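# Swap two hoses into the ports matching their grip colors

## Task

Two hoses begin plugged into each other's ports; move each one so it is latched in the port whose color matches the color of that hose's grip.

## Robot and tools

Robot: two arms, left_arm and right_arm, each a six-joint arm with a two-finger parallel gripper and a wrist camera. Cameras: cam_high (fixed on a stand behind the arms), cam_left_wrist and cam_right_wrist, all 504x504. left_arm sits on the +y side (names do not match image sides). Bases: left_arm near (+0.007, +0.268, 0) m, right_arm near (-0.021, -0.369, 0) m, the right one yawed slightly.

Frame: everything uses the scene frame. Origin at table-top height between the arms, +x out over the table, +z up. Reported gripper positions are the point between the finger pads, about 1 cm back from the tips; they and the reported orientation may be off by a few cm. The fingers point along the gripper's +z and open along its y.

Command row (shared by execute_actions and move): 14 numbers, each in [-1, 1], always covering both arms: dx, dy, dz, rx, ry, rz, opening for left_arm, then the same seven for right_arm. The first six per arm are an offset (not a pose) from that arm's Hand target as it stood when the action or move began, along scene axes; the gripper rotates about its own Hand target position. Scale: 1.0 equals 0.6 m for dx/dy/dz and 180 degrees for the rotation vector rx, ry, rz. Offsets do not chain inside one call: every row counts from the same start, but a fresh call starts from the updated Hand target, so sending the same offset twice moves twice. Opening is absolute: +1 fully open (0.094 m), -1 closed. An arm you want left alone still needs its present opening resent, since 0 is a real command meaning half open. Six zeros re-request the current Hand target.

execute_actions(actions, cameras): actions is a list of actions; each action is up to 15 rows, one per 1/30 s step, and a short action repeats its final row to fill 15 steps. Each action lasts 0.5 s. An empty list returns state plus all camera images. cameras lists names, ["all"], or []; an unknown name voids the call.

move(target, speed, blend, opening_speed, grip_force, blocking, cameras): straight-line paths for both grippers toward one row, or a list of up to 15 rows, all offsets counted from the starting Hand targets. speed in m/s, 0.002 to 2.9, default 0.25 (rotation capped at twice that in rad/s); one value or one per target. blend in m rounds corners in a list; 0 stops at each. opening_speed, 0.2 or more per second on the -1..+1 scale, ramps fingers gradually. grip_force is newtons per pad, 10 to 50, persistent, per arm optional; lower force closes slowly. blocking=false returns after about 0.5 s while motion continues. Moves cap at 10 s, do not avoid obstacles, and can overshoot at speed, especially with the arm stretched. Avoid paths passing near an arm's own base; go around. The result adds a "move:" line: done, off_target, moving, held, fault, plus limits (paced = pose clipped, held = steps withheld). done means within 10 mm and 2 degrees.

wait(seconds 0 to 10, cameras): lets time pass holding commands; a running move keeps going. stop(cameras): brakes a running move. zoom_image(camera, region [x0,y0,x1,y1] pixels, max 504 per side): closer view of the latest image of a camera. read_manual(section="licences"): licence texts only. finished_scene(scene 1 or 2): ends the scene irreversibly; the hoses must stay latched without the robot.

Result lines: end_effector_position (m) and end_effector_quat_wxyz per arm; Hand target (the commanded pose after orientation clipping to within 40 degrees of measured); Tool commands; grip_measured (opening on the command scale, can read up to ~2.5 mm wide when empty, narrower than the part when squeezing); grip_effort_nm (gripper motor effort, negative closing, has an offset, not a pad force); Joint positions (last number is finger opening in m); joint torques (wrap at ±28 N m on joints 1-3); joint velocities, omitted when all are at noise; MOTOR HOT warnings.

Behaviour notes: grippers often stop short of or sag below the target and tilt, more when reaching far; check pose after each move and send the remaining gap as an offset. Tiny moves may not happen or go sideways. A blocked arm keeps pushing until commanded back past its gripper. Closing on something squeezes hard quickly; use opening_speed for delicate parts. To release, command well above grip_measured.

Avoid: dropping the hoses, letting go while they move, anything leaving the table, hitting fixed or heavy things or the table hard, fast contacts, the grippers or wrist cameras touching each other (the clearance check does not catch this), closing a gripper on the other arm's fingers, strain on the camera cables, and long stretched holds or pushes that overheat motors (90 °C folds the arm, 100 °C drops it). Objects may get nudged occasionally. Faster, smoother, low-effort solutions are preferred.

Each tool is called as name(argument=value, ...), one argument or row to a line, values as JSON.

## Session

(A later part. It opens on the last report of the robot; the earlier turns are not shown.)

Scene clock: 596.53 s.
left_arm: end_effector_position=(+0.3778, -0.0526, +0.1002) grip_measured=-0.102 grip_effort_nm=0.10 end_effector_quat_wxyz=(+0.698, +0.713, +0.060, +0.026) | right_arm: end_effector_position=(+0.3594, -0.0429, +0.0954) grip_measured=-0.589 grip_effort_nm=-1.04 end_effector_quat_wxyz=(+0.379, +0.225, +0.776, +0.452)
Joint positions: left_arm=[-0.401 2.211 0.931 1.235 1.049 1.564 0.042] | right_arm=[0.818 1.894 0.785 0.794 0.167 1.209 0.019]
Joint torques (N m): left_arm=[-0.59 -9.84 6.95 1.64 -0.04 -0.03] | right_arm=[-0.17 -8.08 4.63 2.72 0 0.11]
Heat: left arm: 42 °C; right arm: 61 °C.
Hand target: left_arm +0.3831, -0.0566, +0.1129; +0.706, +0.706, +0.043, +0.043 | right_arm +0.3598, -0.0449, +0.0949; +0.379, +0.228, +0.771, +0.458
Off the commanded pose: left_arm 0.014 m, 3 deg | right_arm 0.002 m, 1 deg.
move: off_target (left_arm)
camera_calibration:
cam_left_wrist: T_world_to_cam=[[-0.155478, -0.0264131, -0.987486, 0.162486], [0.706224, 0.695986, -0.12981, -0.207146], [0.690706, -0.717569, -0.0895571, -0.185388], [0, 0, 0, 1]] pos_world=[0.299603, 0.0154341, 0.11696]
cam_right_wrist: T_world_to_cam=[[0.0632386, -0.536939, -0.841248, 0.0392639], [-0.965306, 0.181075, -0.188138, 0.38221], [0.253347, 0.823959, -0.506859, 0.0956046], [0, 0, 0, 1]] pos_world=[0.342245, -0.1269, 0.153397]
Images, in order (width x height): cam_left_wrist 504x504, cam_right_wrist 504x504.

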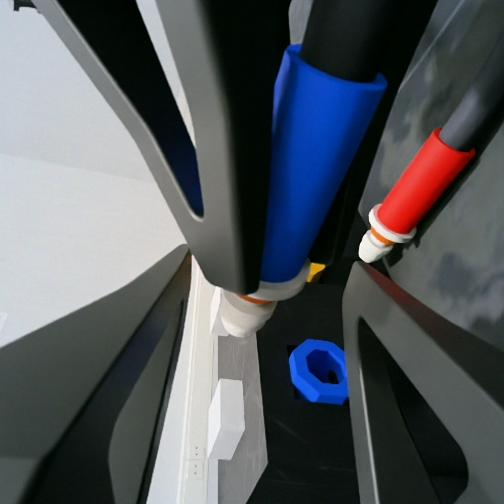

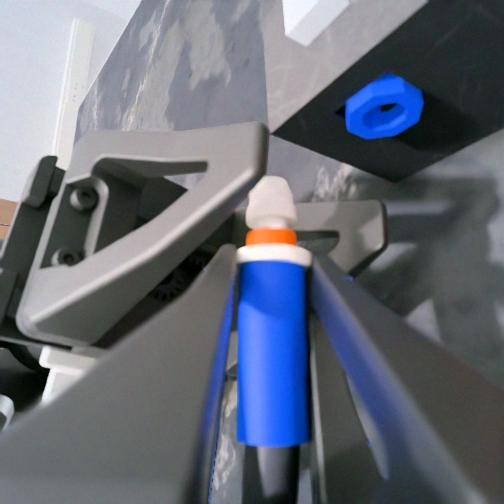

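move(
  target=[0.002,0.0,0.009,0,0,0,-0.1,0,0,0,0,0,0,-0.76],
  speed=0.06,
  cameras=["cam_left_wrist","cam_right_wrist"],
)

Scene clock: 597.37 s.
left_arm: end_effector_position=(+0.3777, -0.0526, +0.0988) grip_measured=-0.102 grip_effort_nm=0.10 end_effector_quat_wxyz=(+0.697, +0.714, +0.063, +0.023) | right_arm: end_effector_position=(+0.3594, -0.0429, +0.0954) grip_measured=-0.589 grip_effort_nm=-1.05 end_effector_quat_wxyz=(+0.379, +0.225, +0.776, +0.452)
Joint positions: left_arm=[-0.401 2.211 0.931 1.226 1.049 1.564 0.042] | right_arm=[0.818 1.894 0.785 0.794 0.167 1.209 0.019]
Joint torques (N m): left_arm=[-0.46 -11.3 7.38 1.52 -0.02 -0.03] | right_arm=[-0.17 -8.1 4.62 2.72 -0.01 0.09]
Heat: left arm: 42 °C; right arm: 61 °C.
Hand target: left_arm +0.3843, -0.0566, +0.1184; +0.706, +0.706, +0.043, +0.043 | right_arm +0.3598, -0.0449, +0.0949; +0.379, +0.228, +0.771, +0.458
Off the commanded pose: left_arm 0.021 m, 3 deg | right_arm 0.002 m, 1 deg.
move: off_target (left_arm)
camera_calibration:
cam_left_wrist: T_world_to_cam=[[-0.163408, -0.0230004, -0.98629, 0.164161], [0.705204, 0.696403, -0.133078, -0.206539], [0.689916, -0.717282, -0.097578, -0.18428], [0, 0, 0, 1]] pos_world=[0.299615, 0.015429, 0.116443]
cam_right_wrist: T_world_to_cam=[[0.0632386, -0.536939, -0.841248, 0.0392639], [-0.965306, 0.181075, -0.188138, 0.38221], [0.253347, 0.823959, -0.506859, 0.0956046], [0, 0, 0, 1]] pos_world=[0.342245, -0.1269, 0.153397]
Images, in order (width x height): cam_left_wrist 504x504, cam_right_wrist 504x504.

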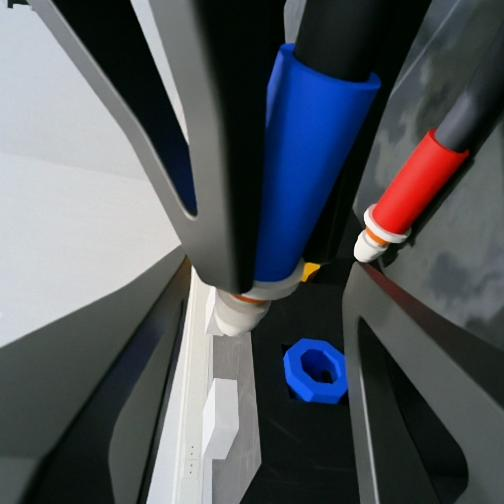

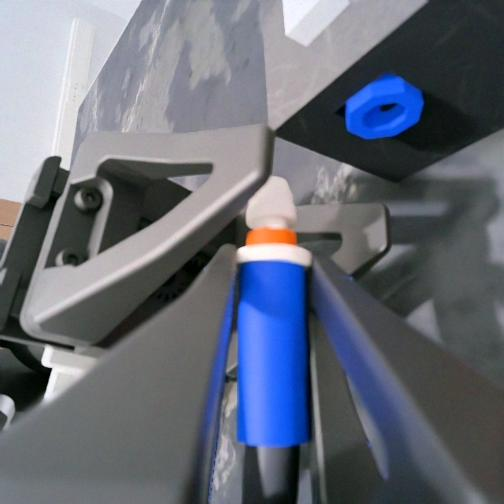

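move(
  target=[0.0,0.0,0.016,0,0,0,-0.1,0,0,0,0,0,0,-0.76],
  speed=0.06,
  cameras=["cam_left_wrist","cam_right_wrist"],
)

Scene clock: 598.40 s.
left_arm: end_effector_position=(+0.3774, -0.0525, +0.0942) grip_measured=-0.102 grip_effort_nm=0.10 end_effector_quat_wxyz=(+0.692, +0.718, +0.072, +0.014) | right_arm: end_effector_position=(+0.3594, -0.0429, +0.0954) grip_measured=-0.589 grip_effort_nm=-1.04 end_effector_quat_wxyz=(+0.379, +0.225, +0.776, +0.452)
Joint positions: left_arm=[-0.401 2.211 0.931 1.198 1.049 1.564 0.042] | right_arm=[0.818 1.894 0.785 0.794 0.167 1.209 0.019]
Joint torques (N m): left_arm=[-0.5 -14.12 7.25 1.51 0 -0.05] | right_arm=[-0.16 -8.1 4.57 2.72 0 0.11]
Heat: left arm: 42 °C; right arm: 61 °C.
Hand target: left_arm +0.3843, -0.0566, +0.1280; +0.706, +0.706, +0.043, +0.043 | right_arm +0.3598, -0.0449, +0.0949; +0.379, +0.228, +0.771, +0.458
Off the commanded pose: left_arm 0.035 m, 5 deg | right_arm 0.002 m, 1 deg.
move: off_target (left_arm)
camera_calibration:
cam_left_wrist: T_world_to_cam=[[-0.189405, -0.012052, -0.981825, 0.169577], [0.701552, 0.697937, -0.143905, -0.204546], [0.686986, -0.716058, -0.123738, -0.180839], [0, 0, 0, 1]] pos_world=[0.299852, 0.0153133, 0.114683]
cam_right_wrist: T_world_to_cam=[[0.0632386, -0.536939, -0.841248, 0.0392639], [-0.965306, 0.181075, -0.188138, 0.38221], [0.253347, 0.823959, -0.506859, 0.0956046], [0, 0, 0, 1]] pos_world=[0.342245, -0.1269, 0.153397]
Images, in order (width x height): cam_left_wrist 504x504, cam_right_wrist 504x504.

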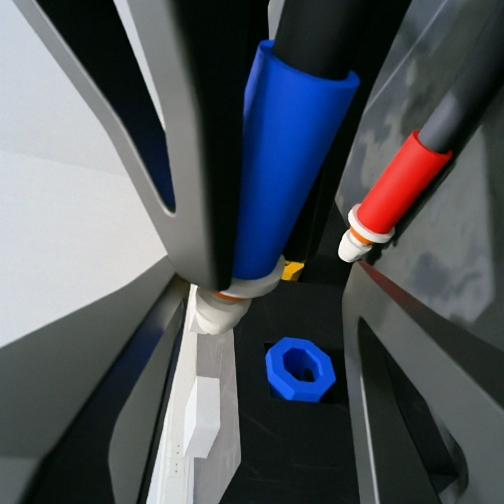

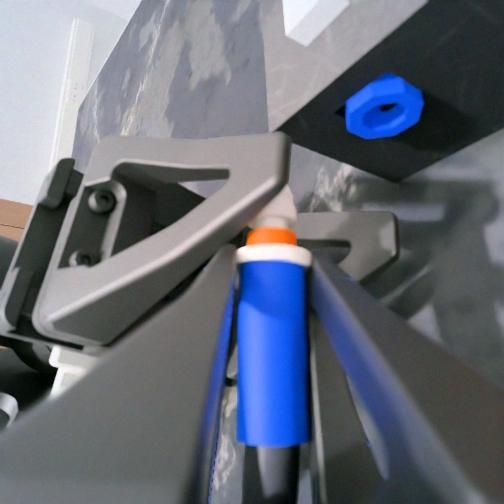

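move(
  target=[
    [0.0,0.06,0.05,0,0,0,-0.1,0,0,0,0,0,0,-0.76],
    [0.0,0.03,0.0,0,0,0,-0.1,0,0,0,0,0,0,-0.76],
    [0.0,0.0,-0.02,0,0,0,-0.1,0,0,0,0,0,0,-0.76],
  ],
  speed=0.08,
  blend=[0.005,0.01,0],
  cameras=["cam_left_wrist","cam_right_wrist"],
)

Scene clock: 600.53 s.
left_arm: end_effector_position=(+0.3768, -0.0532, +0.1068) grip_measured=-0.102 grip_effort_nm=0.09 end_effector_quat_wxyz=(+0.697, +0.714, +0.061, +0.022) | right_arm: end_effector_position=(+0.3598, -0.0449, +0.0944) grip_measured=-0.589 grip_effort_nm=-1.04 end_effector_quat_wxyz=(+0.379, +0.226, +0.776, +0.451)
Joint positions: left_arm=[-0.402 2.183 0.931 1.196 1.051 1.565 0.042] | right_arm=[0.814 1.894 0.781 0.797 0.167 1.21 0.019]
Joint torques (N m): left_arm=[-0.34 -8.12 7.57 1.87 -0.05 -0.01] | right_arm=[0.18 -8.09 4.89 2.69 0.01 0.09]
Heat: left arm: 43 °C; right arm: 61 °C.
Hand target: left_arm +0.3843, -0.0566, +0.1160; +0.706, +0.706, +0.043, +0.043 | right_arm +0.3599, -0.0449, +0.0950; +0.379, +0.228, +0.771, +0.458
Off the commanded pose: left_arm 0.012 m, 3 deg | right_arm 0.000 m, 1 deg.
move: off_target (left_arm)
camera_calibration:
cam_left_wrist: T_world_to_cam=[[-0.163903, -0.0218883, -0.986234, 0.172166], [0.708064, 0.693498, -0.133065, -0.205632], [0.686863, -0.720126, -0.0981681, -0.182262], [0, 0, 0, 1]] pos_world=[0.299008, 0.0151221, 0.124541]
cam_right_wrist: T_world_to_cam=[[0.0600187, -0.537542, -0.841098, 0.0385225], [-0.96492, 0.18451, -0.186774, 0.38276], [0.25559, 0.822803, -0.507611, 0.0957531], [0, 0, 0, 1]] pos_world=[0.342547, -0.128702, 0.152496]
Images, in order (width x height): cam_left_wrist 504x504, cam_right_wrist 504x504.

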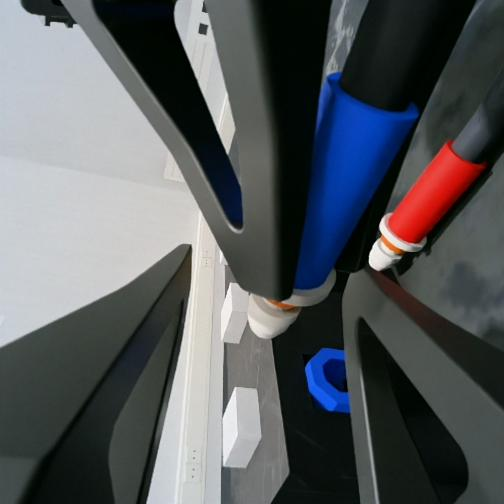

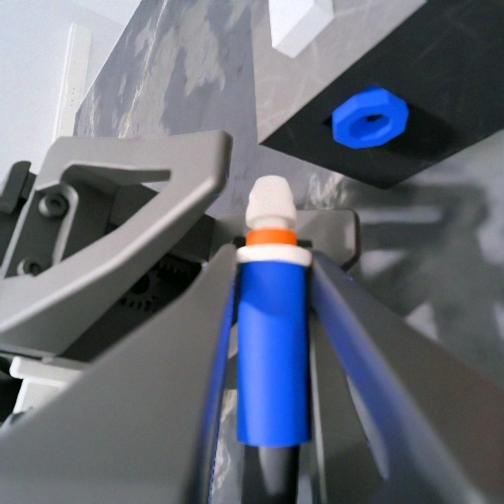

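move(
  target=[0,0,0,0,0,0,-0.85,0,0,0,0,0,0,-0.76],
  grip_force=[15,50],
  cameras=["cam_left_wrist","cam_right_wrist"],
)

Scene clock: 605.37 s.
left_arm: end_effector_position=(+0.3813, -0.0528, +0.1074) grip_measured=-0.722 grip_effort_nm=-0.37 end_effector_quat_wxyz=(+0.697, +0.714, +0.067, +0.033) | right_arm: end_effector_position=(+0.3602, -0.0445, +0.0962) grip_measured=-0.590 grip_effort_nm=-1.05 end_effector_quat_wxyz=(+0.380, +0.227, +0.773, +0.454)
Joint positions: left_arm=[-0.402 2.183 0.933 1.197 1.029 1.57 0.013] | right_arm=[0.814 1.894 0.781 0.804 0.167 1.212 0.019]
Joint torques (N m): left_arm=[-0.38 -8.05 7.42 1.87 0.18 -0.07] | right_arm=[0.08 -8.05 4.92 2.59 0 0.08]
Heat: left arm: 43 °C; right arm: 61 °C.
Hand target: left_arm +0.3843, -0.0565, +0.1160; +0.706, +0.706, +0.043, +0.043 | right_arm +0.3599, -0.0449, +0.0949; +0.379, +0.228, +0.771, +0.458
Off the commanded pose: left_arm 0.010 m, 3 deg | right_arm 0.001 m, 1 deg.
grip_force (N): 15, 50
move: off_target (left_arm)
camera_calibration:
cam_left_wrist: T_world_to_cam=[[-0.155243, -0.0249593, -0.987561, 0.17022], [0.693205, 0.709481, -0.126902, -0.203256], [0.703823, -0.704283, -0.0928397, -0.191257], [0, 0, 0, 1]] pos_world=[0.301934, 0.0137558, 0.124553]
cam_right_wrist: T_world_to_cam=[[0.0634886, -0.531826, -0.844471, 0.0395176], [-0.963966, 0.186363, -0.189839, 0.38345], [0.25834, 0.826093, -0.50083, 0.0947208], [0, 0, 0, 1]] pos_world=[0.342654, -0.128693, 0.153604]
Images, in order (width x height): cam_left_wrist 504x504, cam_right_wrist 504x504.

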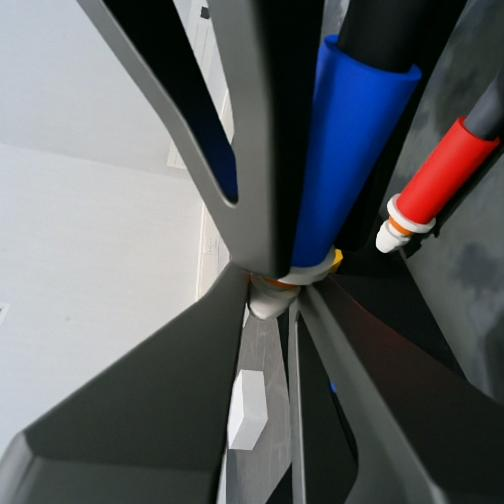

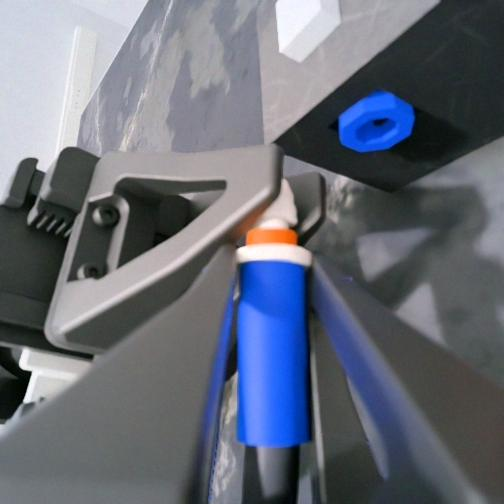

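move(
  target=[
    [0,0,0,0,0,0,-0.85,0,0,0,0,0,0,-0.4],
    [0,0,0,0,0,0,-0.85,0.024,0.017,-0.01,0,0,0,-0.4],
  ],
  grip_force=[30,50],
  speed=[0.05,0.04],
  opening_speed=0.5,
  blend=[0,0],
  cameras=["cam_left_wrist","cam_right_wrist"],
)

Scene clock: 608.20 s.
left_arm: end_effector_position=(+0.3883, -0.0479, +0.1038) grip_measured=-0.741 grip_effort_nm=-0.67 end_effector_quat_wxyz=(+0.694, +0.714, +0.079, +0.042) | right_arm: end_effector_position=(+0.3671, -0.0405, +0.0881) grip_measured=-0.402 grip_effort_nm=0.10 end_effector_quat_wxyz=(+0.380, +0.229, +0.773, +0.453)
Joint positions: left_arm=[-0.39 2.191 0.933 1.198 1.009 1.571 0.012] | right_arm=[0.81 1.942 0.809 0.823 0.165 1.213 0.028]
Joint torques (N m): left_arm=[-1.44 -8.79 7.32 1.88 0.4 -0.07] | right_arm=[-0.16 -6.71 8.38 2.38 -0.06 0.02]
Heat: left arm: 43 °C; right arm: 61 °C.
Hand target: left_arm +0.3843, -0.0565, +0.1160; +0.706, +0.706, +0.043, +0.043 | right_arm +0.3743, -0.0348, +0.0889; +0.379, +0.228, +0.771, +0.458
Off the commanded pose: left_arm 0.015 m, 4 deg | right_arm 0.009 m, 1 deg.
grip_force (N): 30, 50
move: off_target (left_arm)
camera_calibration:
cam_left_wrist: T_world_to_cam=[[-0.159527, -0.0259139, -0.986853, 0.169315], [0.670335, 0.731013, -0.127557, -0.201985], [0.724708, -0.681872, -0.0992451, -0.199368], [0, 0, 0, 1]] pos_world=[0.306892, 0.0160983, 0.121538]
cam_right_wrist: T_world_to_cam=[[0.0597829, -0.532202, -0.844504, 0.0357153], [-0.963735, 0.189652, -0.187741, 0.38767], [0.260078, 0.825102, -0.501564, 0.0850551], [0, 0, 0, 1]] pos_world=[0.349355, -0.124694, 0.145604]
Images, in order (width x height): cam_left_wrist 504x504, cam_right_wrist 504x504.

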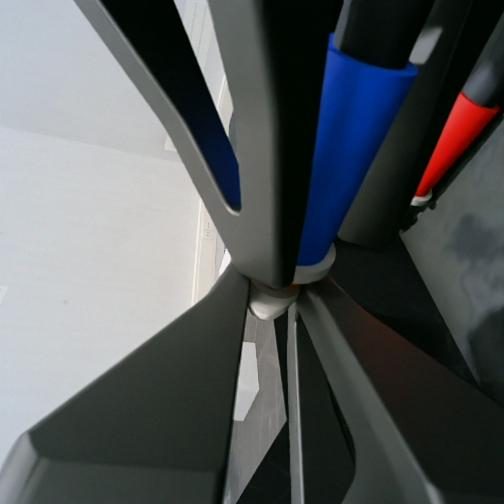

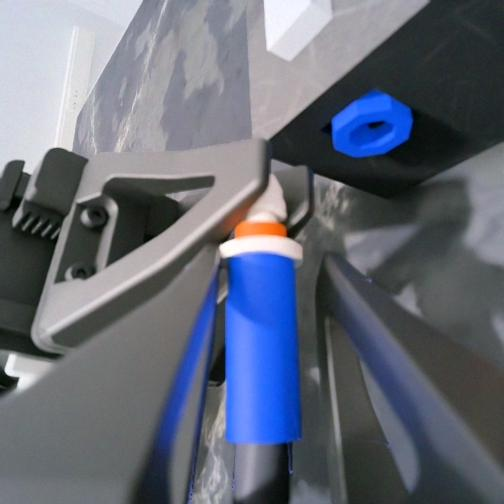

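move(
  target=[
    [0,0,0,0,0,0,-0.85,0,0.0,0.0,0,0,0,-0.15],
    [0,0,0,0,0,0,-0.85,0.012,0.02,0.008,0,0,0,-0.15],
  ],
  speed=[0.05,0.04],
  opening_speed=0.6,
  blend=[0,0],
  cameras=["cam_left_wrist","cam_right_wrist"],
)

Scene clock: 610.17 s.
left_arm: end_effector_position=(+0.3965, -0.0418, +0.1036) grip_measured=-0.741 grip_effort_nm=-0.67 end_effector_quat_wxyz=(+0.693, +0.713, +0.092, +0.055) | right_arm: end_effector_position=(+0.3740, -0.0360, +0.0840) grip_measured=-0.152 grip_effort_nm=0.11 end_effector_quat_wxyz=(+0.376, +0.231, +0.781, +0.442)
Joint positions: left_arm=[-0.376 2.191 0.933 1.198 0.987 1.571 0.012] | right_arm=[0.809 1.963 0.857 0.769 0.169 1.214 0.04]
Joint torques (N m): left_arm=[-2.73 -8.8 7.23 1.89 0.64 -0.07] | right_arm=[0.99 -7.24 9.73 2.46 -0.01 0.07]
Heat: left arm: 43 °C; right arm: 61 °C.
Hand target: left_arm +0.3843, -0.0566, +0.1160; +0.706, +0.706, +0.043, +0.043 | right_arm +0.3815, -0.0227, +0.0937; +0.379, +0.228, +0.771, +0.458
Off the commanded pose: left_arm 0.023 m, 6 deg | right_arm 0.018 m, 2 deg.
grip_force (N): 30, 50
move: off_target (left_arm, right_arm)
camera_calibration:
cam_left_wrist: T_world_to_cam=[[-0.157987, -0.0304425, -0.986972, 0.169864], [0.64322, 0.7552, -0.126256, -0.200365], [0.749205, -0.654787, -0.0997307, -0.209734], [0, 0, 0, 1]] pos_world=[0.312849, 0.0191557, 0.121437]
cam_right_wrist: T_world_to_cam=[[0.0407318, -0.548772, -0.834979, 0.0399208], [-0.966228, 0.191181, -0.172784, 0.392389], [0.254451, 0.813818, -0.522451, 0.0808655], [0, 0, 0, 1]] pos_world=[0.356935, -0.11892, 0.14338]
Images, in order (width x height): cam_left_wrist 504x504, cam_right_wrist 504x504.

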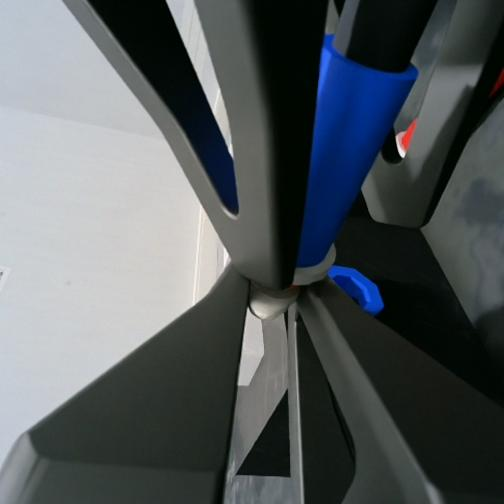

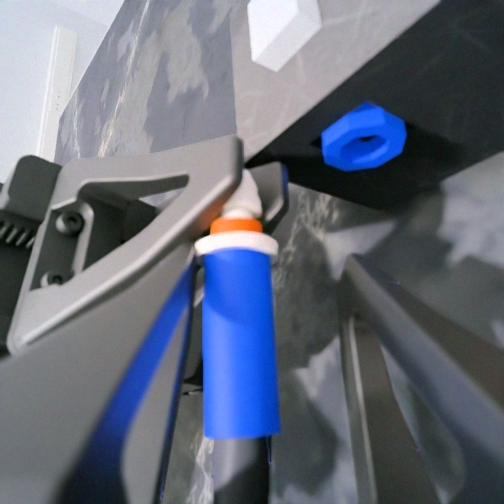

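move(
  target=[
    [0,0,0,0,0,0,-0.85,-0.06,-0.02,0.01,0,0,0,-0.15],
  ],
  speed=[0.06],
  cameras=["cam_left_wrist","cam_right_wrist"],
)

Scene clock: 611.43 s.
left_arm: end_effector_position=(+0.3832, -0.0505, +0.1039) grip_measured=-0.741 grip_effort_nm=-0.67 end_effector_quat_wxyz=(+0.695, +0.715, +0.068, +0.036) | right_arm: end_effector_position=(+0.3487, -0.0352, +0.0820) grip_measured=-0.152 grip_effort_nm=0.11 end_effector_quat_wxyz=(+0.372, +0.228, +0.783, +0.443)
Joint positions: left_arm=[-0.396 2.191 0.933 1.197 1.029 1.579 0.012] | right_arm=[0.857 1.917 0.781 0.791 0.204 1.228 0.04]
Joint torques (N m): left_arm=[-0.94 -8.76 7.35 1.88 0.19 -0.18] | right_arm=[0.92 -11.93 4.31 2.51 0.14 0.07]
Heat: left arm: 43 °C; right arm: 61 °C.
Hand target: left_arm +0.3843, -0.0565, +0.1159; +0.706, +0.706, +0.044, +0.043 | right_arm +0.3455, -0.0347, +0.0997; +0.379, +0.228, +0.771, +0.458
Off the commanded pose: left_arm 0.014 m, 3 deg | right_arm 0.018 m, 2 deg.
grip_force (N): 30, 50
move: off_target (left_arm, right_arm)
camera_calibration:
cam_left_wrist: T_world_to_cam=[[-0.152788, -0.021532, -0.988024, 0.16638], [0.689618, 0.713789, -0.122198, -0.20549], [0.707872, -0.70003, -0.0942094, -0.192421], [0, 0, 0, 1]] pos_world=[0.30334, 0.0155579, 0.121149]
cam_right_wrist: T_world_to_cam=[[0.0421426, -0.550494, -0.833775, 0.0391033], [-0.968971, 0.180913, -0.168423, 0.367757], [0.243557, 0.815001, -0.525788, 0.0898353], [0, 0, 0, 1]] pos_world=[0.332818, -0.118222, 0.141776]
Images, in order (width x height): cam_left_wrist 504x504, cam_right_wrist 504x504.

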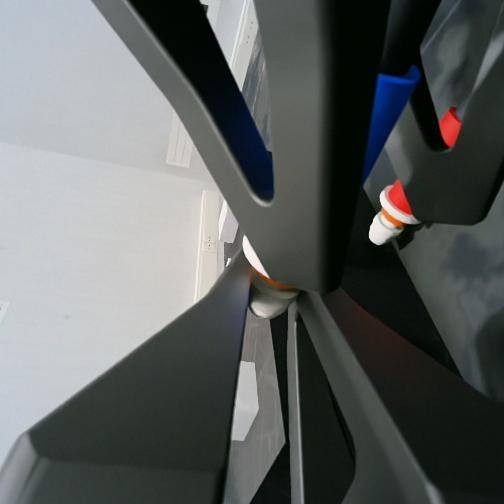

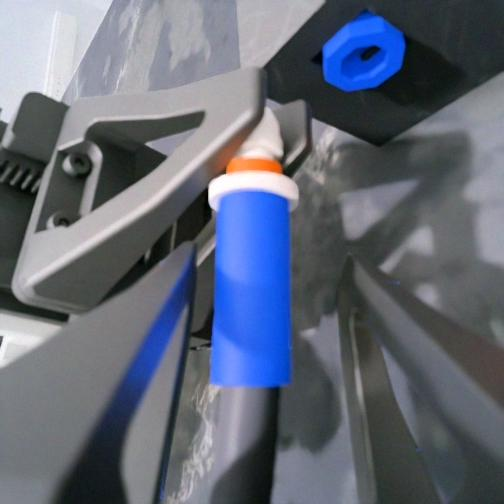

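move(
  target=[
    [0,0,0,0,0,0,-0.85,0.034,0.014,0.006,0,0,0,-0.15],
  ],
  speed=[0.04],
  cameras=["cam_left_wrist","cam_right_wrist"],
)

Scene clock: 613.27 s.
left_arm: end_effector_position=(+0.3840, -0.0506, +0.1048) grip_measured=-0.741 grip_effort_nm=-0.68 end_effector_quat_wxyz=(+0.696, +0.714, +0.067, +0.037) | right_arm: end_effector_position=(+0.3561, -0.0337, +0.0861) grip_measured=-0.152 grip_effort_nm=0.11 end_effector_quat_wxyz=(+0.369, +0.230, +0.785, +0.441)
Joint positions: left_arm=[-0.395 2.191 0.936 1.198 1.028 1.579 0.012] | right_arm=[0.844 1.917 0.815 0.75 0.192 1.229 0.04]
Joint torques (N m): left_arm=[-0.99 -8.79 7.12 1.87 0.19 -0.18] | right_arm=[-0.13 -8.73 8.92 2.46 0.01 -0.01]
Heat: left arm: 43 °C; right arm: 61 °C.
Hand target: left_arm +0.3843, -0.0565, +0.1160; +0.706, +0.706, +0.043, +0.043 | right_arm +0.3659, -0.0263, +0.1033; +0.379, +0.228, +0.771, +0.458
Off the commanded pose: left_arm 0.013 m, 3 deg | right_arm 0.021 m, 3 deg.
grip_force (N): 30, 50
move: off_target (left_arm, right_arm)
camera_calibration:
cam_left_wrist: T_world_to_cam=[[-0.149573, -0.023006, -0.988483, 0.166085], [0.689187, 0.714424, -0.120913, -0.205803], [0.708977, -0.699335, -0.0910034, -0.193741], [0, 0, 0, 1]] pos_world=[0.304037, 0.0153616, 0.121656]
cam_right_wrist: T_world_to_cam=[[0.0352878, -0.551515, -0.833418, 0.0453223], [-0.969978, 0.181885, -0.161432, 0.375063], [0.240619, 0.814094, -0.528539, 0.0901629], [0, 0, 0, 1]] pos_world=[0.340509, -0.116624, 0.145974]
Images, in order (width x height): cam_left_wrist 504x504, cam_right_wrist 504x504.

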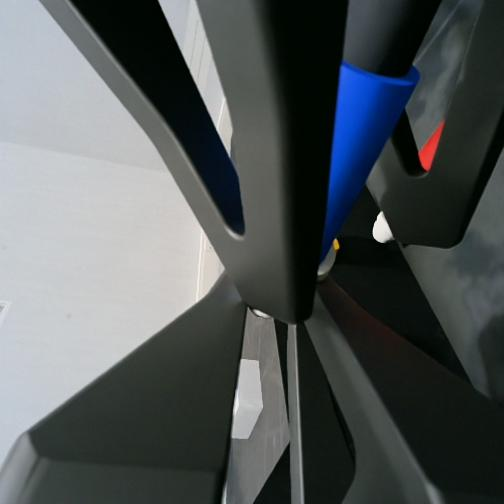

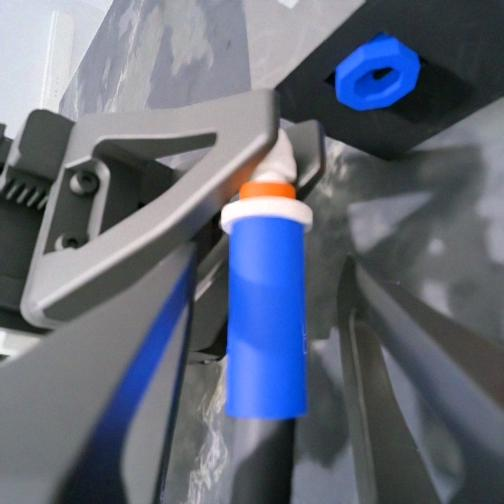

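move(
  target=[
    [0,0,0,0,0,0,-0.85,0,0,0,0,0,0,-0.78],
  ],
  opening_speed=0.5,
  cameras=["cam_left_wrist","cam_right_wrist"],
)

Scene clock: 614.83 s.
left_arm: end_effector_position=(+0.3840, -0.0506, +0.1048) grip_measured=-0.742 grip_effort_nm=-0.67 end_effector_quat_wxyz=(+0.696, +0.714, +0.067, +0.037) | right_arm: end_effector_position=(+0.3578, -0.0333, +0.0883) grip_measured=-0.648 grip_effort_nm=-1.04 end_effector_quat_wxyz=(+0.370, +0.230, +0.783, +0.443)
Joint positions: left_arm=[-0.395 2.191 0.936 1.198 1.028 1.579 0.012] | right_arm=[0.842 1.917 0.821 0.75 0.191 1.229 0.017]
Joint torques (N m): left_arm=[-0.98 -8.77 7.12 1.87 0.19 -0.18] | right_arm=[0.1 -8.69 8.49 2.48 0.02 -0.02]
Heat: left arm: 43 °C; right arm: 61 °C.
Hand target: left_arm +0.3843, -0.0565, +0.1160; +0.706, +0.706, +0.043, +0.043 | right_arm +0.3658, -0.0263, +0.1033; +0.379, +0.228, +0.771, +0.458
Off the commanded pose: left_arm 0.013 m, 3 deg | right_arm 0.018 m, 2 deg.
grip_force (N): 30, 50
move: off_target (left_arm, right_arm)
camera_calibration:
cam_left_wrist: T_world_to_cam=[[-0.149573, -0.023006, -0.988483, 0.166085], [0.689187, 0.714424, -0.120913, -0.205803], [0.708977, -0.699335, -0.0910034, -0.193741], [0, 0, 0, 1]] pos_world=[0.304037, 0.0153616, 0.121656]
cam_right_wrist: T_world_to_cam=[[0.0379114, -0.547858, -0.835712, 0.0467581], [-0.969208, 0.183467, -0.164241, 0.377017], [0.243307, 0.816205, -0.524033, 0.0892721], [0, 0, 0, 1]] pos_world=[0.341915, -0.116418, 0.147779]
Images, in order (width x height): cam_left_wrist 504x504, cam_right_wrist 504x504.

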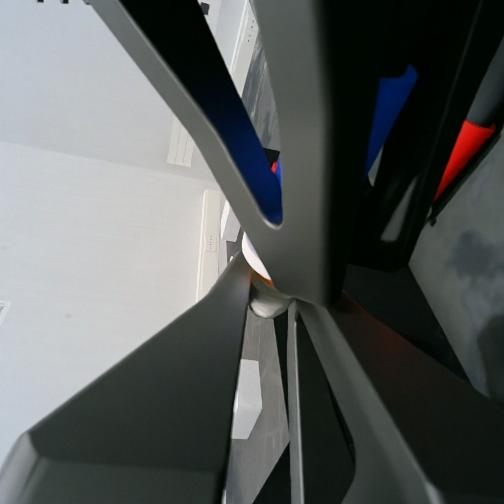

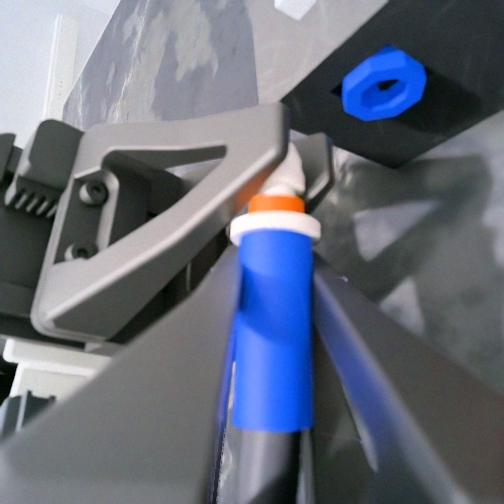

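move(
  target=[
    [0,0,-0.004,0,0,0,-0.1,0,0,0,0,0,0,-0.78],
    [0,0.16,0.02,0,0,0,-0.1,0,0,0,0,0,0,-0.78],
  ],
  speed=[0.05,0.12],
  opening_speed=0.5,
  grip_force=[50,50],
  blend=[0,0],
  cameras=["cam_left_wrist","cam_right_wrist"],
)

Scene clock: 618.20 s.
left_arm: end_effector_position=(+0.3902, +0.0394, +0.1060) grip_measured=-0.102 grip_effort_nm=0.10 end_effector_quat_wxyz=(+0.698, +0.711, +0.075, +0.027) | right_arm: end_effector_position=(+0.3576, -0.0333, +0.0878) grip_measured=-0.649 grip_effort_nm=-1.04 end_effector_quat_wxyz=(+0.370, +0.230, +0.784, +0.442)
Joint positions: left_arm=[-0.156 2.145 0.853 1.213 1.27 1.579 0.042] | right_arm=[0.842 1.917 0.821 0.748 0.19 1.229 0.017]
Joint torques (N m): left_arm=[-0.23 -12.82 3.32 1.73 0.28 -0.13] | right_arm=[0.03 -8.66 8.44 2.49 0.04 -0.01]
Heat: left arm: 43 °C; right arm: 61 °C.
Hand target: left_arm +0.3843, +0.0394, +0.1279; +0.706, +0.706, +0.043, +0.043 | right_arm +0.3658, -0.0262, +0.1032; +0.379, +0.228, +0.771, +0.458
Off the commanded pose: left_arm 0.023 m, 4 deg | right_arm 0.019 m, 3 deg.
move: off_target (left_arm, right_arm)
camera_calibration:
cam_left_wrist: T_world_to_cam=[[-0.17524, -0.0323193, -0.983995, 0.180234], [0.68702, 0.711875, -0.145733, -0.270681], [0.705191, -0.701562, -0.102545, -0.132338], [0, 0, 0, 1]] pos_world=[0.310872, 0.105673, 0.124332]
cam_right_wrist: T_world_to_cam=[[0.0366701, -0.549145, -0.834922, 0.046663], [-0.969556, 0.182862, -0.162855, 0.376809], [0.242107, 0.815476, -0.525721, 0.0896906], [0, 0, 0, 1]] pos_world=[0.341912, -0.11642, 0.147478]
Images, in order (width x height): cam_left_wrist 504x504, cam_right_wrist 504x504.

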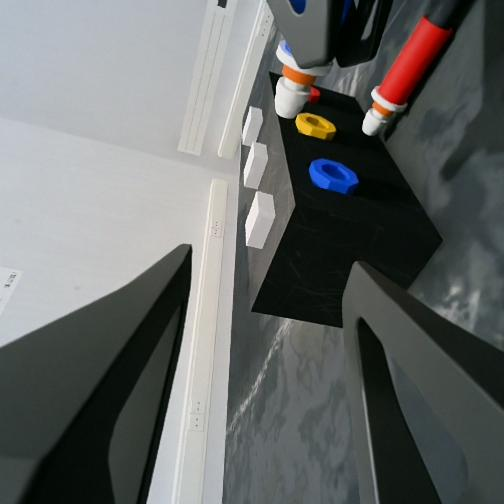

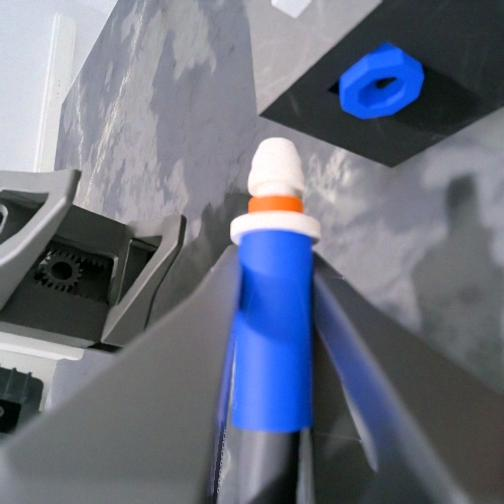

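move(
  target=[
    [-0.03,0.06,0.02,-0.095,0.232,0.022,-0.6,0.02,-0.013,-0.04,0,0,0,-0.78],
    [-0.063,0.042,-0.003,-0.1894,0.4635,0.0433,-1,0.0395,-0.013,-0.079,0,0,0,-0.78],
  ],
  speed=0.12,
  blend=[0.02,0],
  cameras=["cam_left_wrist","cam_right_wrist"],
)

zoom_image(
  camera="cam_left_wrist",
  region=[200, 110, 400, 270],
)

Scene clock: 626.27 s.
left_arm: end_effector_position=(+0.3485, +0.0659, +0.1075) grip_measured=-0.989 grip_effort_nm=-0.61 end_effector_quat_wxyz=(+0.588, +0.362, +0.611, -0.386) | right_arm: end_effector_position=(+0.3792, -0.0404, +0.0446) grip_measured=-0.649 grip_effort_nm=-1.04 end_effector_quat_wxyz=(+0.366, +0.234, +0.784, +0.443)
Joint positions: left_arm=[-0.171 1.996 0.448 1.531 0.945 -0.032 0.001] | right_arm=[0.784 2.092 0.843 0.899 0.134 1.219 0.017]
Joint torques (N m): left_arm=[-0.92 -9.94 2.25 2.03 -0.11 -0.14] | right_arm=[-0.16 -8.14 7.69 2.74 -0.02 -0.12]
Heat: left arm: 44 °C; right arm: 62 °C.
Hand target: left_arm +0.3465, +0.0647, +0.1261; +0.655, +0.334, +0.547, -0.401 | right_arm +0.3896, -0.0341, +0.0558; +0.379, +0.228, +0.771, +0.458
Off the commanded pose: left_arm 0.019 m, 11 deg | right_arm 0.017 m, 3 deg.
joint sent to its limit (left arm) — joint 4 (wrist pitch), upper limit. The joint targets are off in orientation, not in position.
move: off_target (left_arm, right_arm); target 2's new opening was sent with left_arm's hand 0.019 m and 11 deg from that target
camera_calibration:
cam_left_wrist: T_world_to_cam=[[-0.872887, -0.462167, 0.156426, 0.324062], [-0.396514, 0.485093, -0.779398, 0.199996], [0.284331, -0.742352, -0.606687, 0.11935], [0, 0, 0, 1]] pos_world=[0.328236, 0.141354, 0.177593]
cam_right_wrist: T_world_to_cam=[[0.0281064, -0.544833, -0.838073, 0.0095166], [-0.970738, 0.185155, -0.152925, 0.391964], [0.238493, 0.817847, -0.523686, 0.0688685], [0, 0, 0, 1]] pos_world=[0.363802, -0.123713, 0.103982]
Images, in order (width x height): cam_left_wrist 504x504, cam_right_wrist 504x504.

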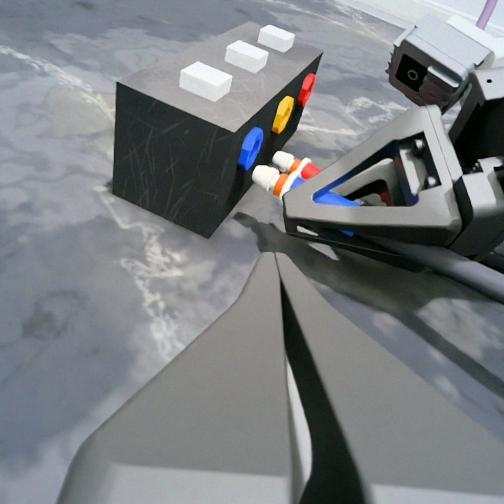

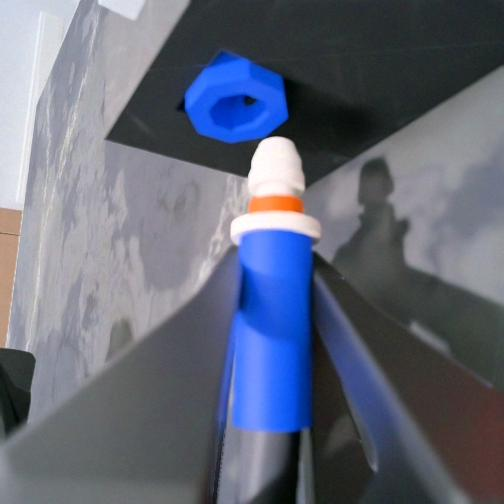

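Scaled by 2.520 from the camera's 504x504 image, which has a finer 720x720 frame.

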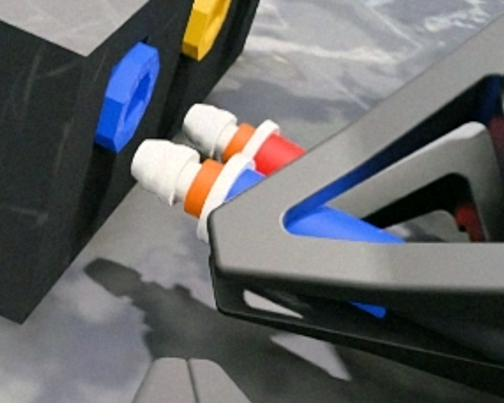

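move(
  target=[
    [0,0,0,0,0,0,-1,-0.01,-0.008,0.02,-0.035,0.006,0.04,-0.78],
    [0,0,0,0,0,0,-1,-0.002,-0.004,0.003,-0.0686,0.0111,0.0799,-0.78],
  ],
  speed=0.12,
  blend=[0.01,0],
  cameras=["cam_left_wrist","cam_right_wrist"],
)

zoom_image(
  camera="cam_left_wrist",
  region=[200, 110, 400, 270],
)

Scene clock: 629.03 s.
left_arm: end_effector_position=(+0.3485, +0.0659, +0.1075) grip_measured=-0.989 grip_effort_nm=-0.61 end_effector_quat_wxyz=(+0.588, +0.362, +0.611, -0.386) | right_arm: end_effector_position=(+0.3775, -0.0423, +0.0289) grip_measured=-0.649 grip_effort_nm=-1.04 end_effector_quat_wxyz=(+0.307, +0.105, +0.860, +0.395)
Joint positions: left_arm=[-0.171 1.996 0.448 1.531 0.944 -0.032 0.001] | right_arm=[0.697 2.049 0.927 0.594 -0.124 0.96 0.016]
Joint torques (N m): left_arm=[-0.91 -9.94 2.22 2.03 -0.11 -0.14] | right_arm=[-0.24 -12.66 7.97 2.21 -0.1 -0.12]
Heat: left arm: 45 °C; right arm: 62 °C.
Hand target: left_arm +0.3465, +0.0647, +0.1261; +0.655, +0.334, +0.547, -0.401 | right_arm +0.3883, -0.0365, +0.0577; +0.328, +0.096, +0.845, +0.412
Off the commanded pose: left_arm 0.019 m, 11 deg | right_arm 0.031 m, 4 deg.
joint sent to its limit (left arm) — joint 4 (wrist pitch), upper limit. The joint targets are off in orientation, not in position.
move: off_target (left_arm, right_arm)
camera_calibration:
cam_left_wrist: T_world_to_cam=[[-0.872694, -0.462525, 0.156449, 0.324092], [-0.396729, 0.484916, -0.779399, 0.200043], [0.284627, -0.742244, -0.60668, 0.119311], [0, 0, 0, 1]] pos_world=[0.328237, 0.141455, 0.177593]
cam_right_wrist: T_world_to_cam=[[0.142532, -0.687031, -0.712512, -0.0574981], [-0.989776, -0.0950212, -0.106373, 0.382309], [0.00537797, 0.720388, -0.69355, 0.15138], [0, 0, 0, 1]] pos_world=[0.385781, -0.112228, 0.104689]
Images, in order (width x height): cam_left_wrist 504x504, cam_right_wrist 504x504.

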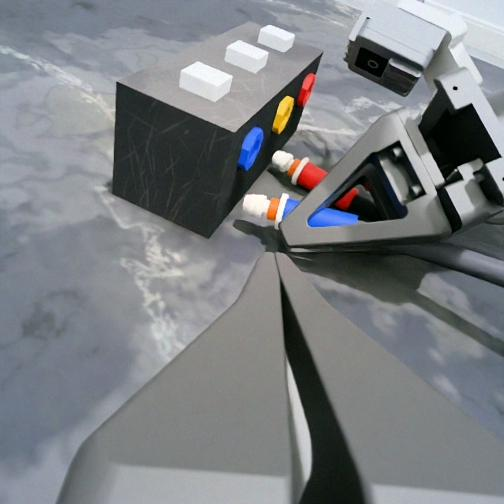

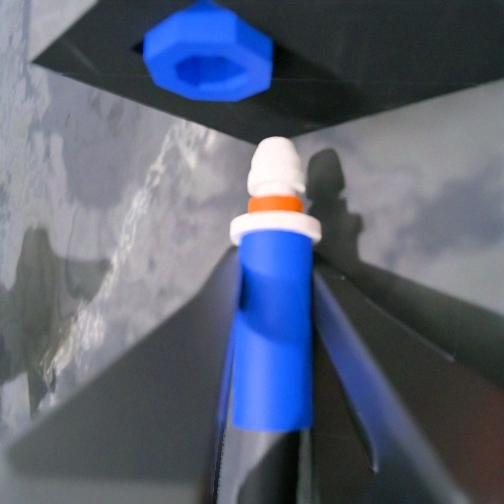

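Scaled by 2.520 from the camera's 504x504 image, which has a finer 720x720 frame.

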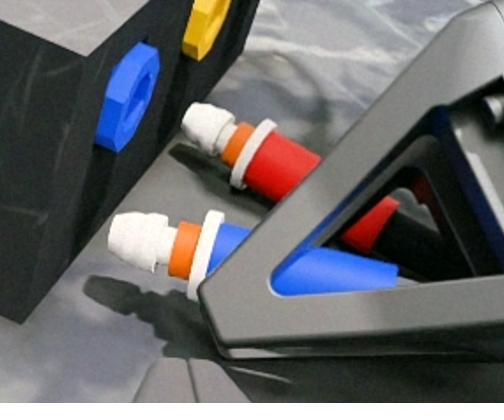

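move(
  target=[
    [0,0,0,0,0,0,-1,-0.03,-0.008,0.06,0.002,-0.016,-0.026,-0.78],
    [0,0,0,0,0,0,-1,0.0,-0.004,0.002,0.0038,-0.0327,-0.0532,-0.78],
  ],
  speed=0.12,
  blend=[0.005,0],
  cameras=["cam_left_wrist","cam_right_wrist"],
)

zoom_image(
  camera="cam_left_wrist",
  region=[200, 110, 400, 270],
)

Scene clock: 631.27 s.
left_arm: end_effector_position=(+0.3485, +0.0659, +0.1075) grip_measured=-0.989 grip_effort_nm=-0.61 end_effector_quat_wxyz=(+0.588, +0.362, +0.611, -0.386) | right_arm: end_effector_position=(+0.3830, -0.0392, +0.0518) grip_measured=-0.649 grip_effort_nm=-1.05 end_effector_quat_wxyz=(+0.386, +0.139, +0.827, +0.383)
Joint positions: left_arm=[-0.171 1.996 0.448 1.531 0.944 -0.032 0.001] | right_arm=[0.767 2.034 0.9 0.712 0.092 0.99 0.016]
Joint torques (N m): left_arm=[-0.92 -9.94 2.25 2.03 -0.11 -0.15] | right_arm=[0.43 -8.69 5.3 2.96 0.28 0.09]
Heat: left arm: 45 °C; right arm: 61 °C.
Hand target: left_arm +0.3465, +0.0647, +0.1261; +0.655, +0.334, +0.547, -0.401 | right_arm +0.3884, -0.0390, +0.0587; +0.403, +0.147, +0.813, +0.392
Off the commanded pose: left_arm 0.019 m, 11 deg | right_arm 0.009 m, 3 deg.
joint sent to its limit (left arm) — joint 4 (wrist pitch), upper limit. The joint targets are off in orientation, not in position.
move: off_target (left_arm, right_arm)
camera_calibration:
cam_left_wrist: T_world_to_cam=[[-0.872694, -0.462525, 0.156449, 0.324092], [-0.396729, 0.484916, -0.779399, 0.200043], [0.284627, -0.742244, -0.60668, 0.119311], [0, 0, 0, 1]] pos_world=[0.328237, 0.141455, 0.177593]
cam_right_wrist: T_world_to_cam=[[0.138564, -0.698911, -0.701658, -0.0393517], [-0.971998, 0.0397992, -0.231594, 0.395465], [0.189789, 0.714101, -0.673825, 0.0930688], [0, 0, 0, 1]] pos_world=[0.37218, -0.109703, 0.126688]
Images, in order (width x height): cam_left_wrist 504x504, cam_right_wrist 504x504.

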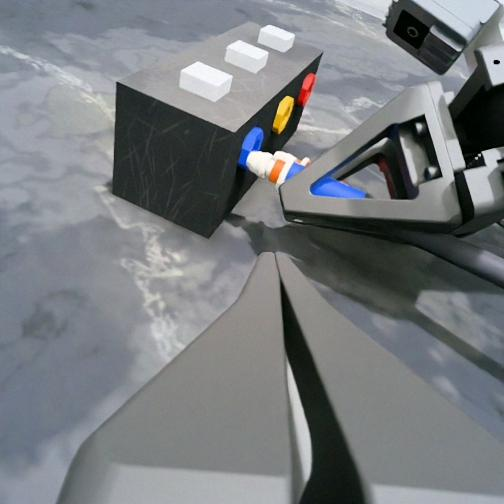

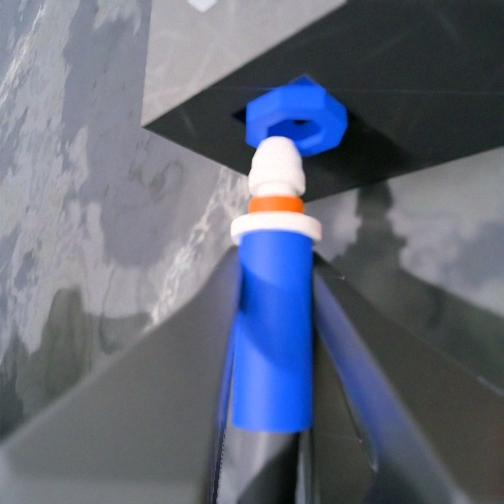

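Scaled by 2.520 from the camera's 504x504 image, which has a finer 720x720 frame.

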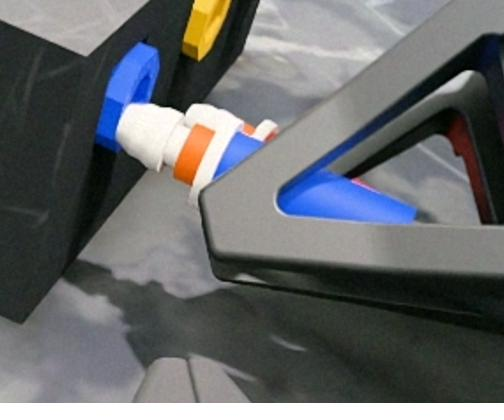

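move(
  target=[
    [0,0,0,0,0,0,-1,-0.02,-0.02,0.02,0.004,-0.014,-0.005,-0.78],
    [0,0,0,0,0,0,-1,0.0,-0.018,0.004,0.004,-0.014,-0.005,-0.78],
  ],
  speed=0.1,
  blend=[0.003,0],
  cameras=["cam_left_wrist","cam_right_wrist"],
)

zoom_image(
  camera="cam_left_wrist",
  region=[200, 110, 400, 270],
)

Scene clock: 632.67 s.
left_arm: end_effector_position=(+0.3485, +0.0659, +0.1075) grip_measured=-0.989 grip_effort_nm=-0.61 end_effector_quat_wxyz=(+0.588, +0.362, +0.611, -0.386) | right_arm: end_effector_position=(+0.3806, -0.0522, +0.0524) grip_measured=-0.649 grip_effort_nm=-1.05 end_effector_quat_wxyz=(+0.409, +0.149, +0.812, +0.390)
Joint positions: left_arm=[-0.171 1.996 0.448 1.531 0.944 -0.032 0.001] | right_arm=[0.76 2.034 0.828 0.833 0.12 0.99 0.016]
Joint torques (N m): left_arm=[-0.91 -9.94 2.24 2.03 -0.11 -0.14] | right_arm=[-0.14 -8.44 6.65 2.71 0.1 -0.1]
Heat: left arm: 45 °C; right arm: 62 °C.
Hand target: left_arm +0.3465, +0.0647, +0.1261; +0.655, +0.334, +0.547, -0.401 | right_arm +0.3884, -0.0497, +0.0612; +0.423, +0.147, +0.801, +0.398
Off the commanded pose: left_arm 0.019 m, 11 deg | right_arm 0.012 m, 2 deg.
joint sent to its limit (left arm) — joint 4 (wrist pitch), upper limit. The joint targets are off in orientation, not in position.
move: off_target (left_arm, right_arm)
camera_calibration:
cam_left_wrist: T_world_to_cam=[[-0.872694, -0.462525, 0.156449, 0.324092], [-0.396729, 0.484916, -0.779399, 0.200043], [0.284627, -0.742244, -0.60668, 0.119311], [0, 0, 0, 1]] pos_world=[0.328237, 0.141455, 0.177593]
cam_right_wrist: T_world_to_cam=[[0.146735, -0.686793, -0.711888, -0.0496533], [-0.958961, 0.0777484, -0.27267, 0.392961], [0.242616, 0.722683, -0.647199, 0.0822183], [0, 0, 0, 1]] pos_world=[0.364173, -0.124071, 0.125013]
Images, in order (width x height): cam_left_wrist 504x504, cam_right_wrist 504x504.

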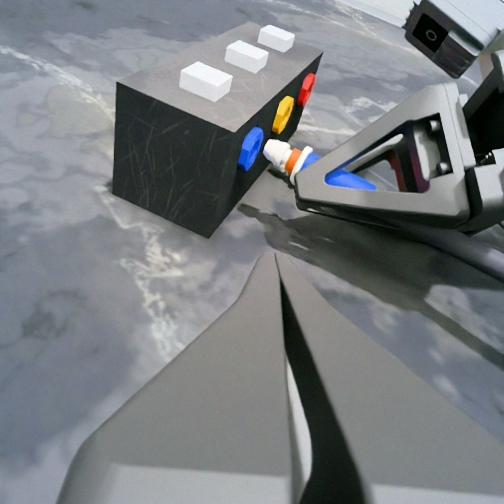

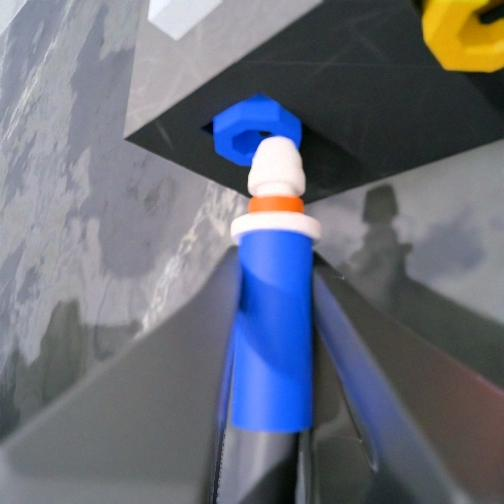

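Scaled by 2.520 from the camera's 504x504 image, which has a finer 720x720 frame.

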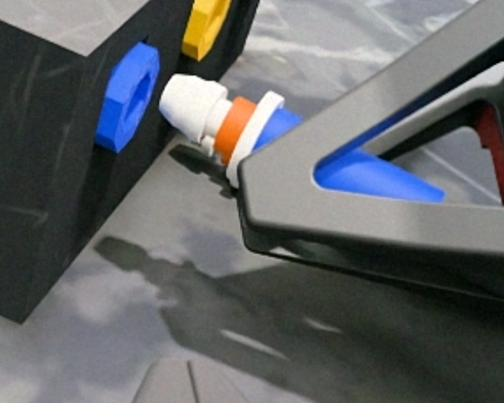

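move(
  target=[
    [0,0,0,0,0,0,-1,0.018,0.015,0.005,0.001,0.017,-0.006,-0.78],
  ],
  speed=0.08,
  cameras=["cam_left_wrist","cam_right_wrist"],
)

zoom_image(
  camera="cam_left_wrist",
  region=[200, 110, 400, 270],
)

Scene clock: 633.90 s.
left_arm: end_effector_position=(+0.3485, +0.0659, +0.1075) grip_measured=-0.989 grip_effort_nm=-0.61 end_effector_quat_wxyz=(+0.588, +0.362, +0.611, -0.386) | right_arm: end_effector_position=(+0.3878, -0.0445, +0.0538) grip_measured=-0.649 grip_effort_nm=-1.05 end_effector_quat_wxyz=(+0.393, +0.158, +0.821, +0.382)
Joint positions: left_arm=[-0.171 1.996 0.448 1.531 0.944 -0.032 0.001] | right_arm=[0.762 2.034 0.899 0.721 0.118 1.014 0.016]
Joint torques (N m): left_arm=[-0.94 -9.94 2.25 2.03 -0.11 -0.15] | right_arm=[-0.14 -8.54 8.47 2.47 0.19 0.08]
Heat: left arm: 45 °C; right arm: 62 °C.
Hand target: left_arm +0.3465, +0.0647, +0.1261; +0.655, +0.334, +0.547, -0.401 | right_arm +0.3991, -0.0406, +0.0643; +0.405, +0.166, +0.810, +0.391
Off the commanded pose: left_arm 0.019 m, 11 deg | right_arm 0.016 m, 2 deg.
joint sent to its limit (left arm) — joint 4 (wrist pitch), upper limit. The joint targets are off in orientation, not in position.
move: off_target (left_arm, right_arm)
camera_calibration:
cam_left_wrist: T_world_to_cam=[[-0.872694, -0.462525, 0.156449, 0.324092], [-0.396729, 0.484916, -0.779399, 0.200043], [0.284627, -0.742244, -0.60668, 0.119311], [0, 0, 0, 1]] pos_world=[0.328237, 0.141455, 0.177593]
cam_right_wrist: T_world_to_cam=[[0.112052, -0.692933, -0.712242, -0.0312101], [-0.969519, 0.0809295, -0.231264, 0.401677], [0.217891, 0.716446, -0.662743, 0.0859097], [0, 0, 0, 1]] pos_world=[0.374212, -0.115684, 0.1276]
Images, in order (width x height): cam_left_wrist 504x504, cam_right_wrist 504x504.

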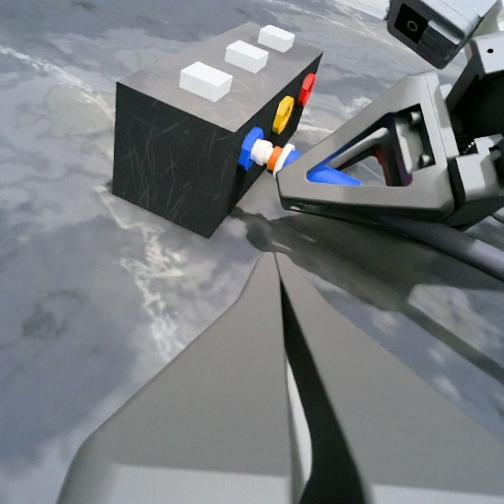

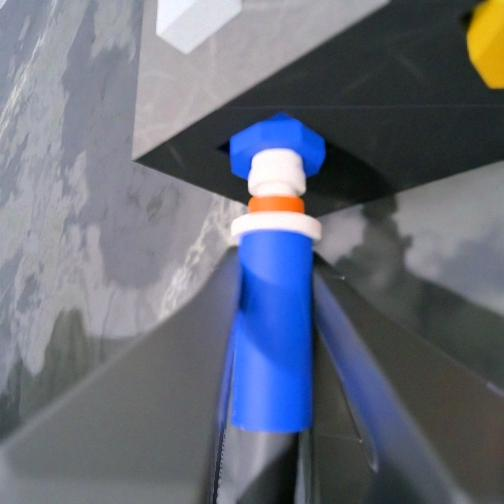

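Scaled by 2.520 from the camera's 504x504 image, which has a finer 720x720 frame.

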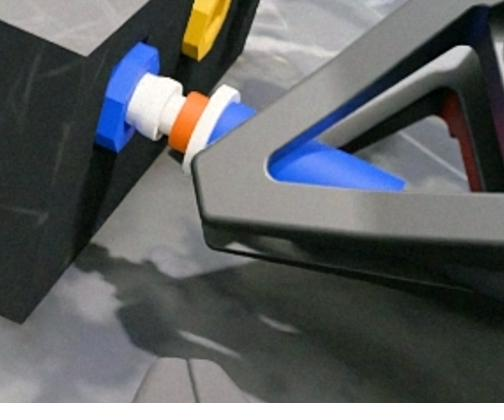

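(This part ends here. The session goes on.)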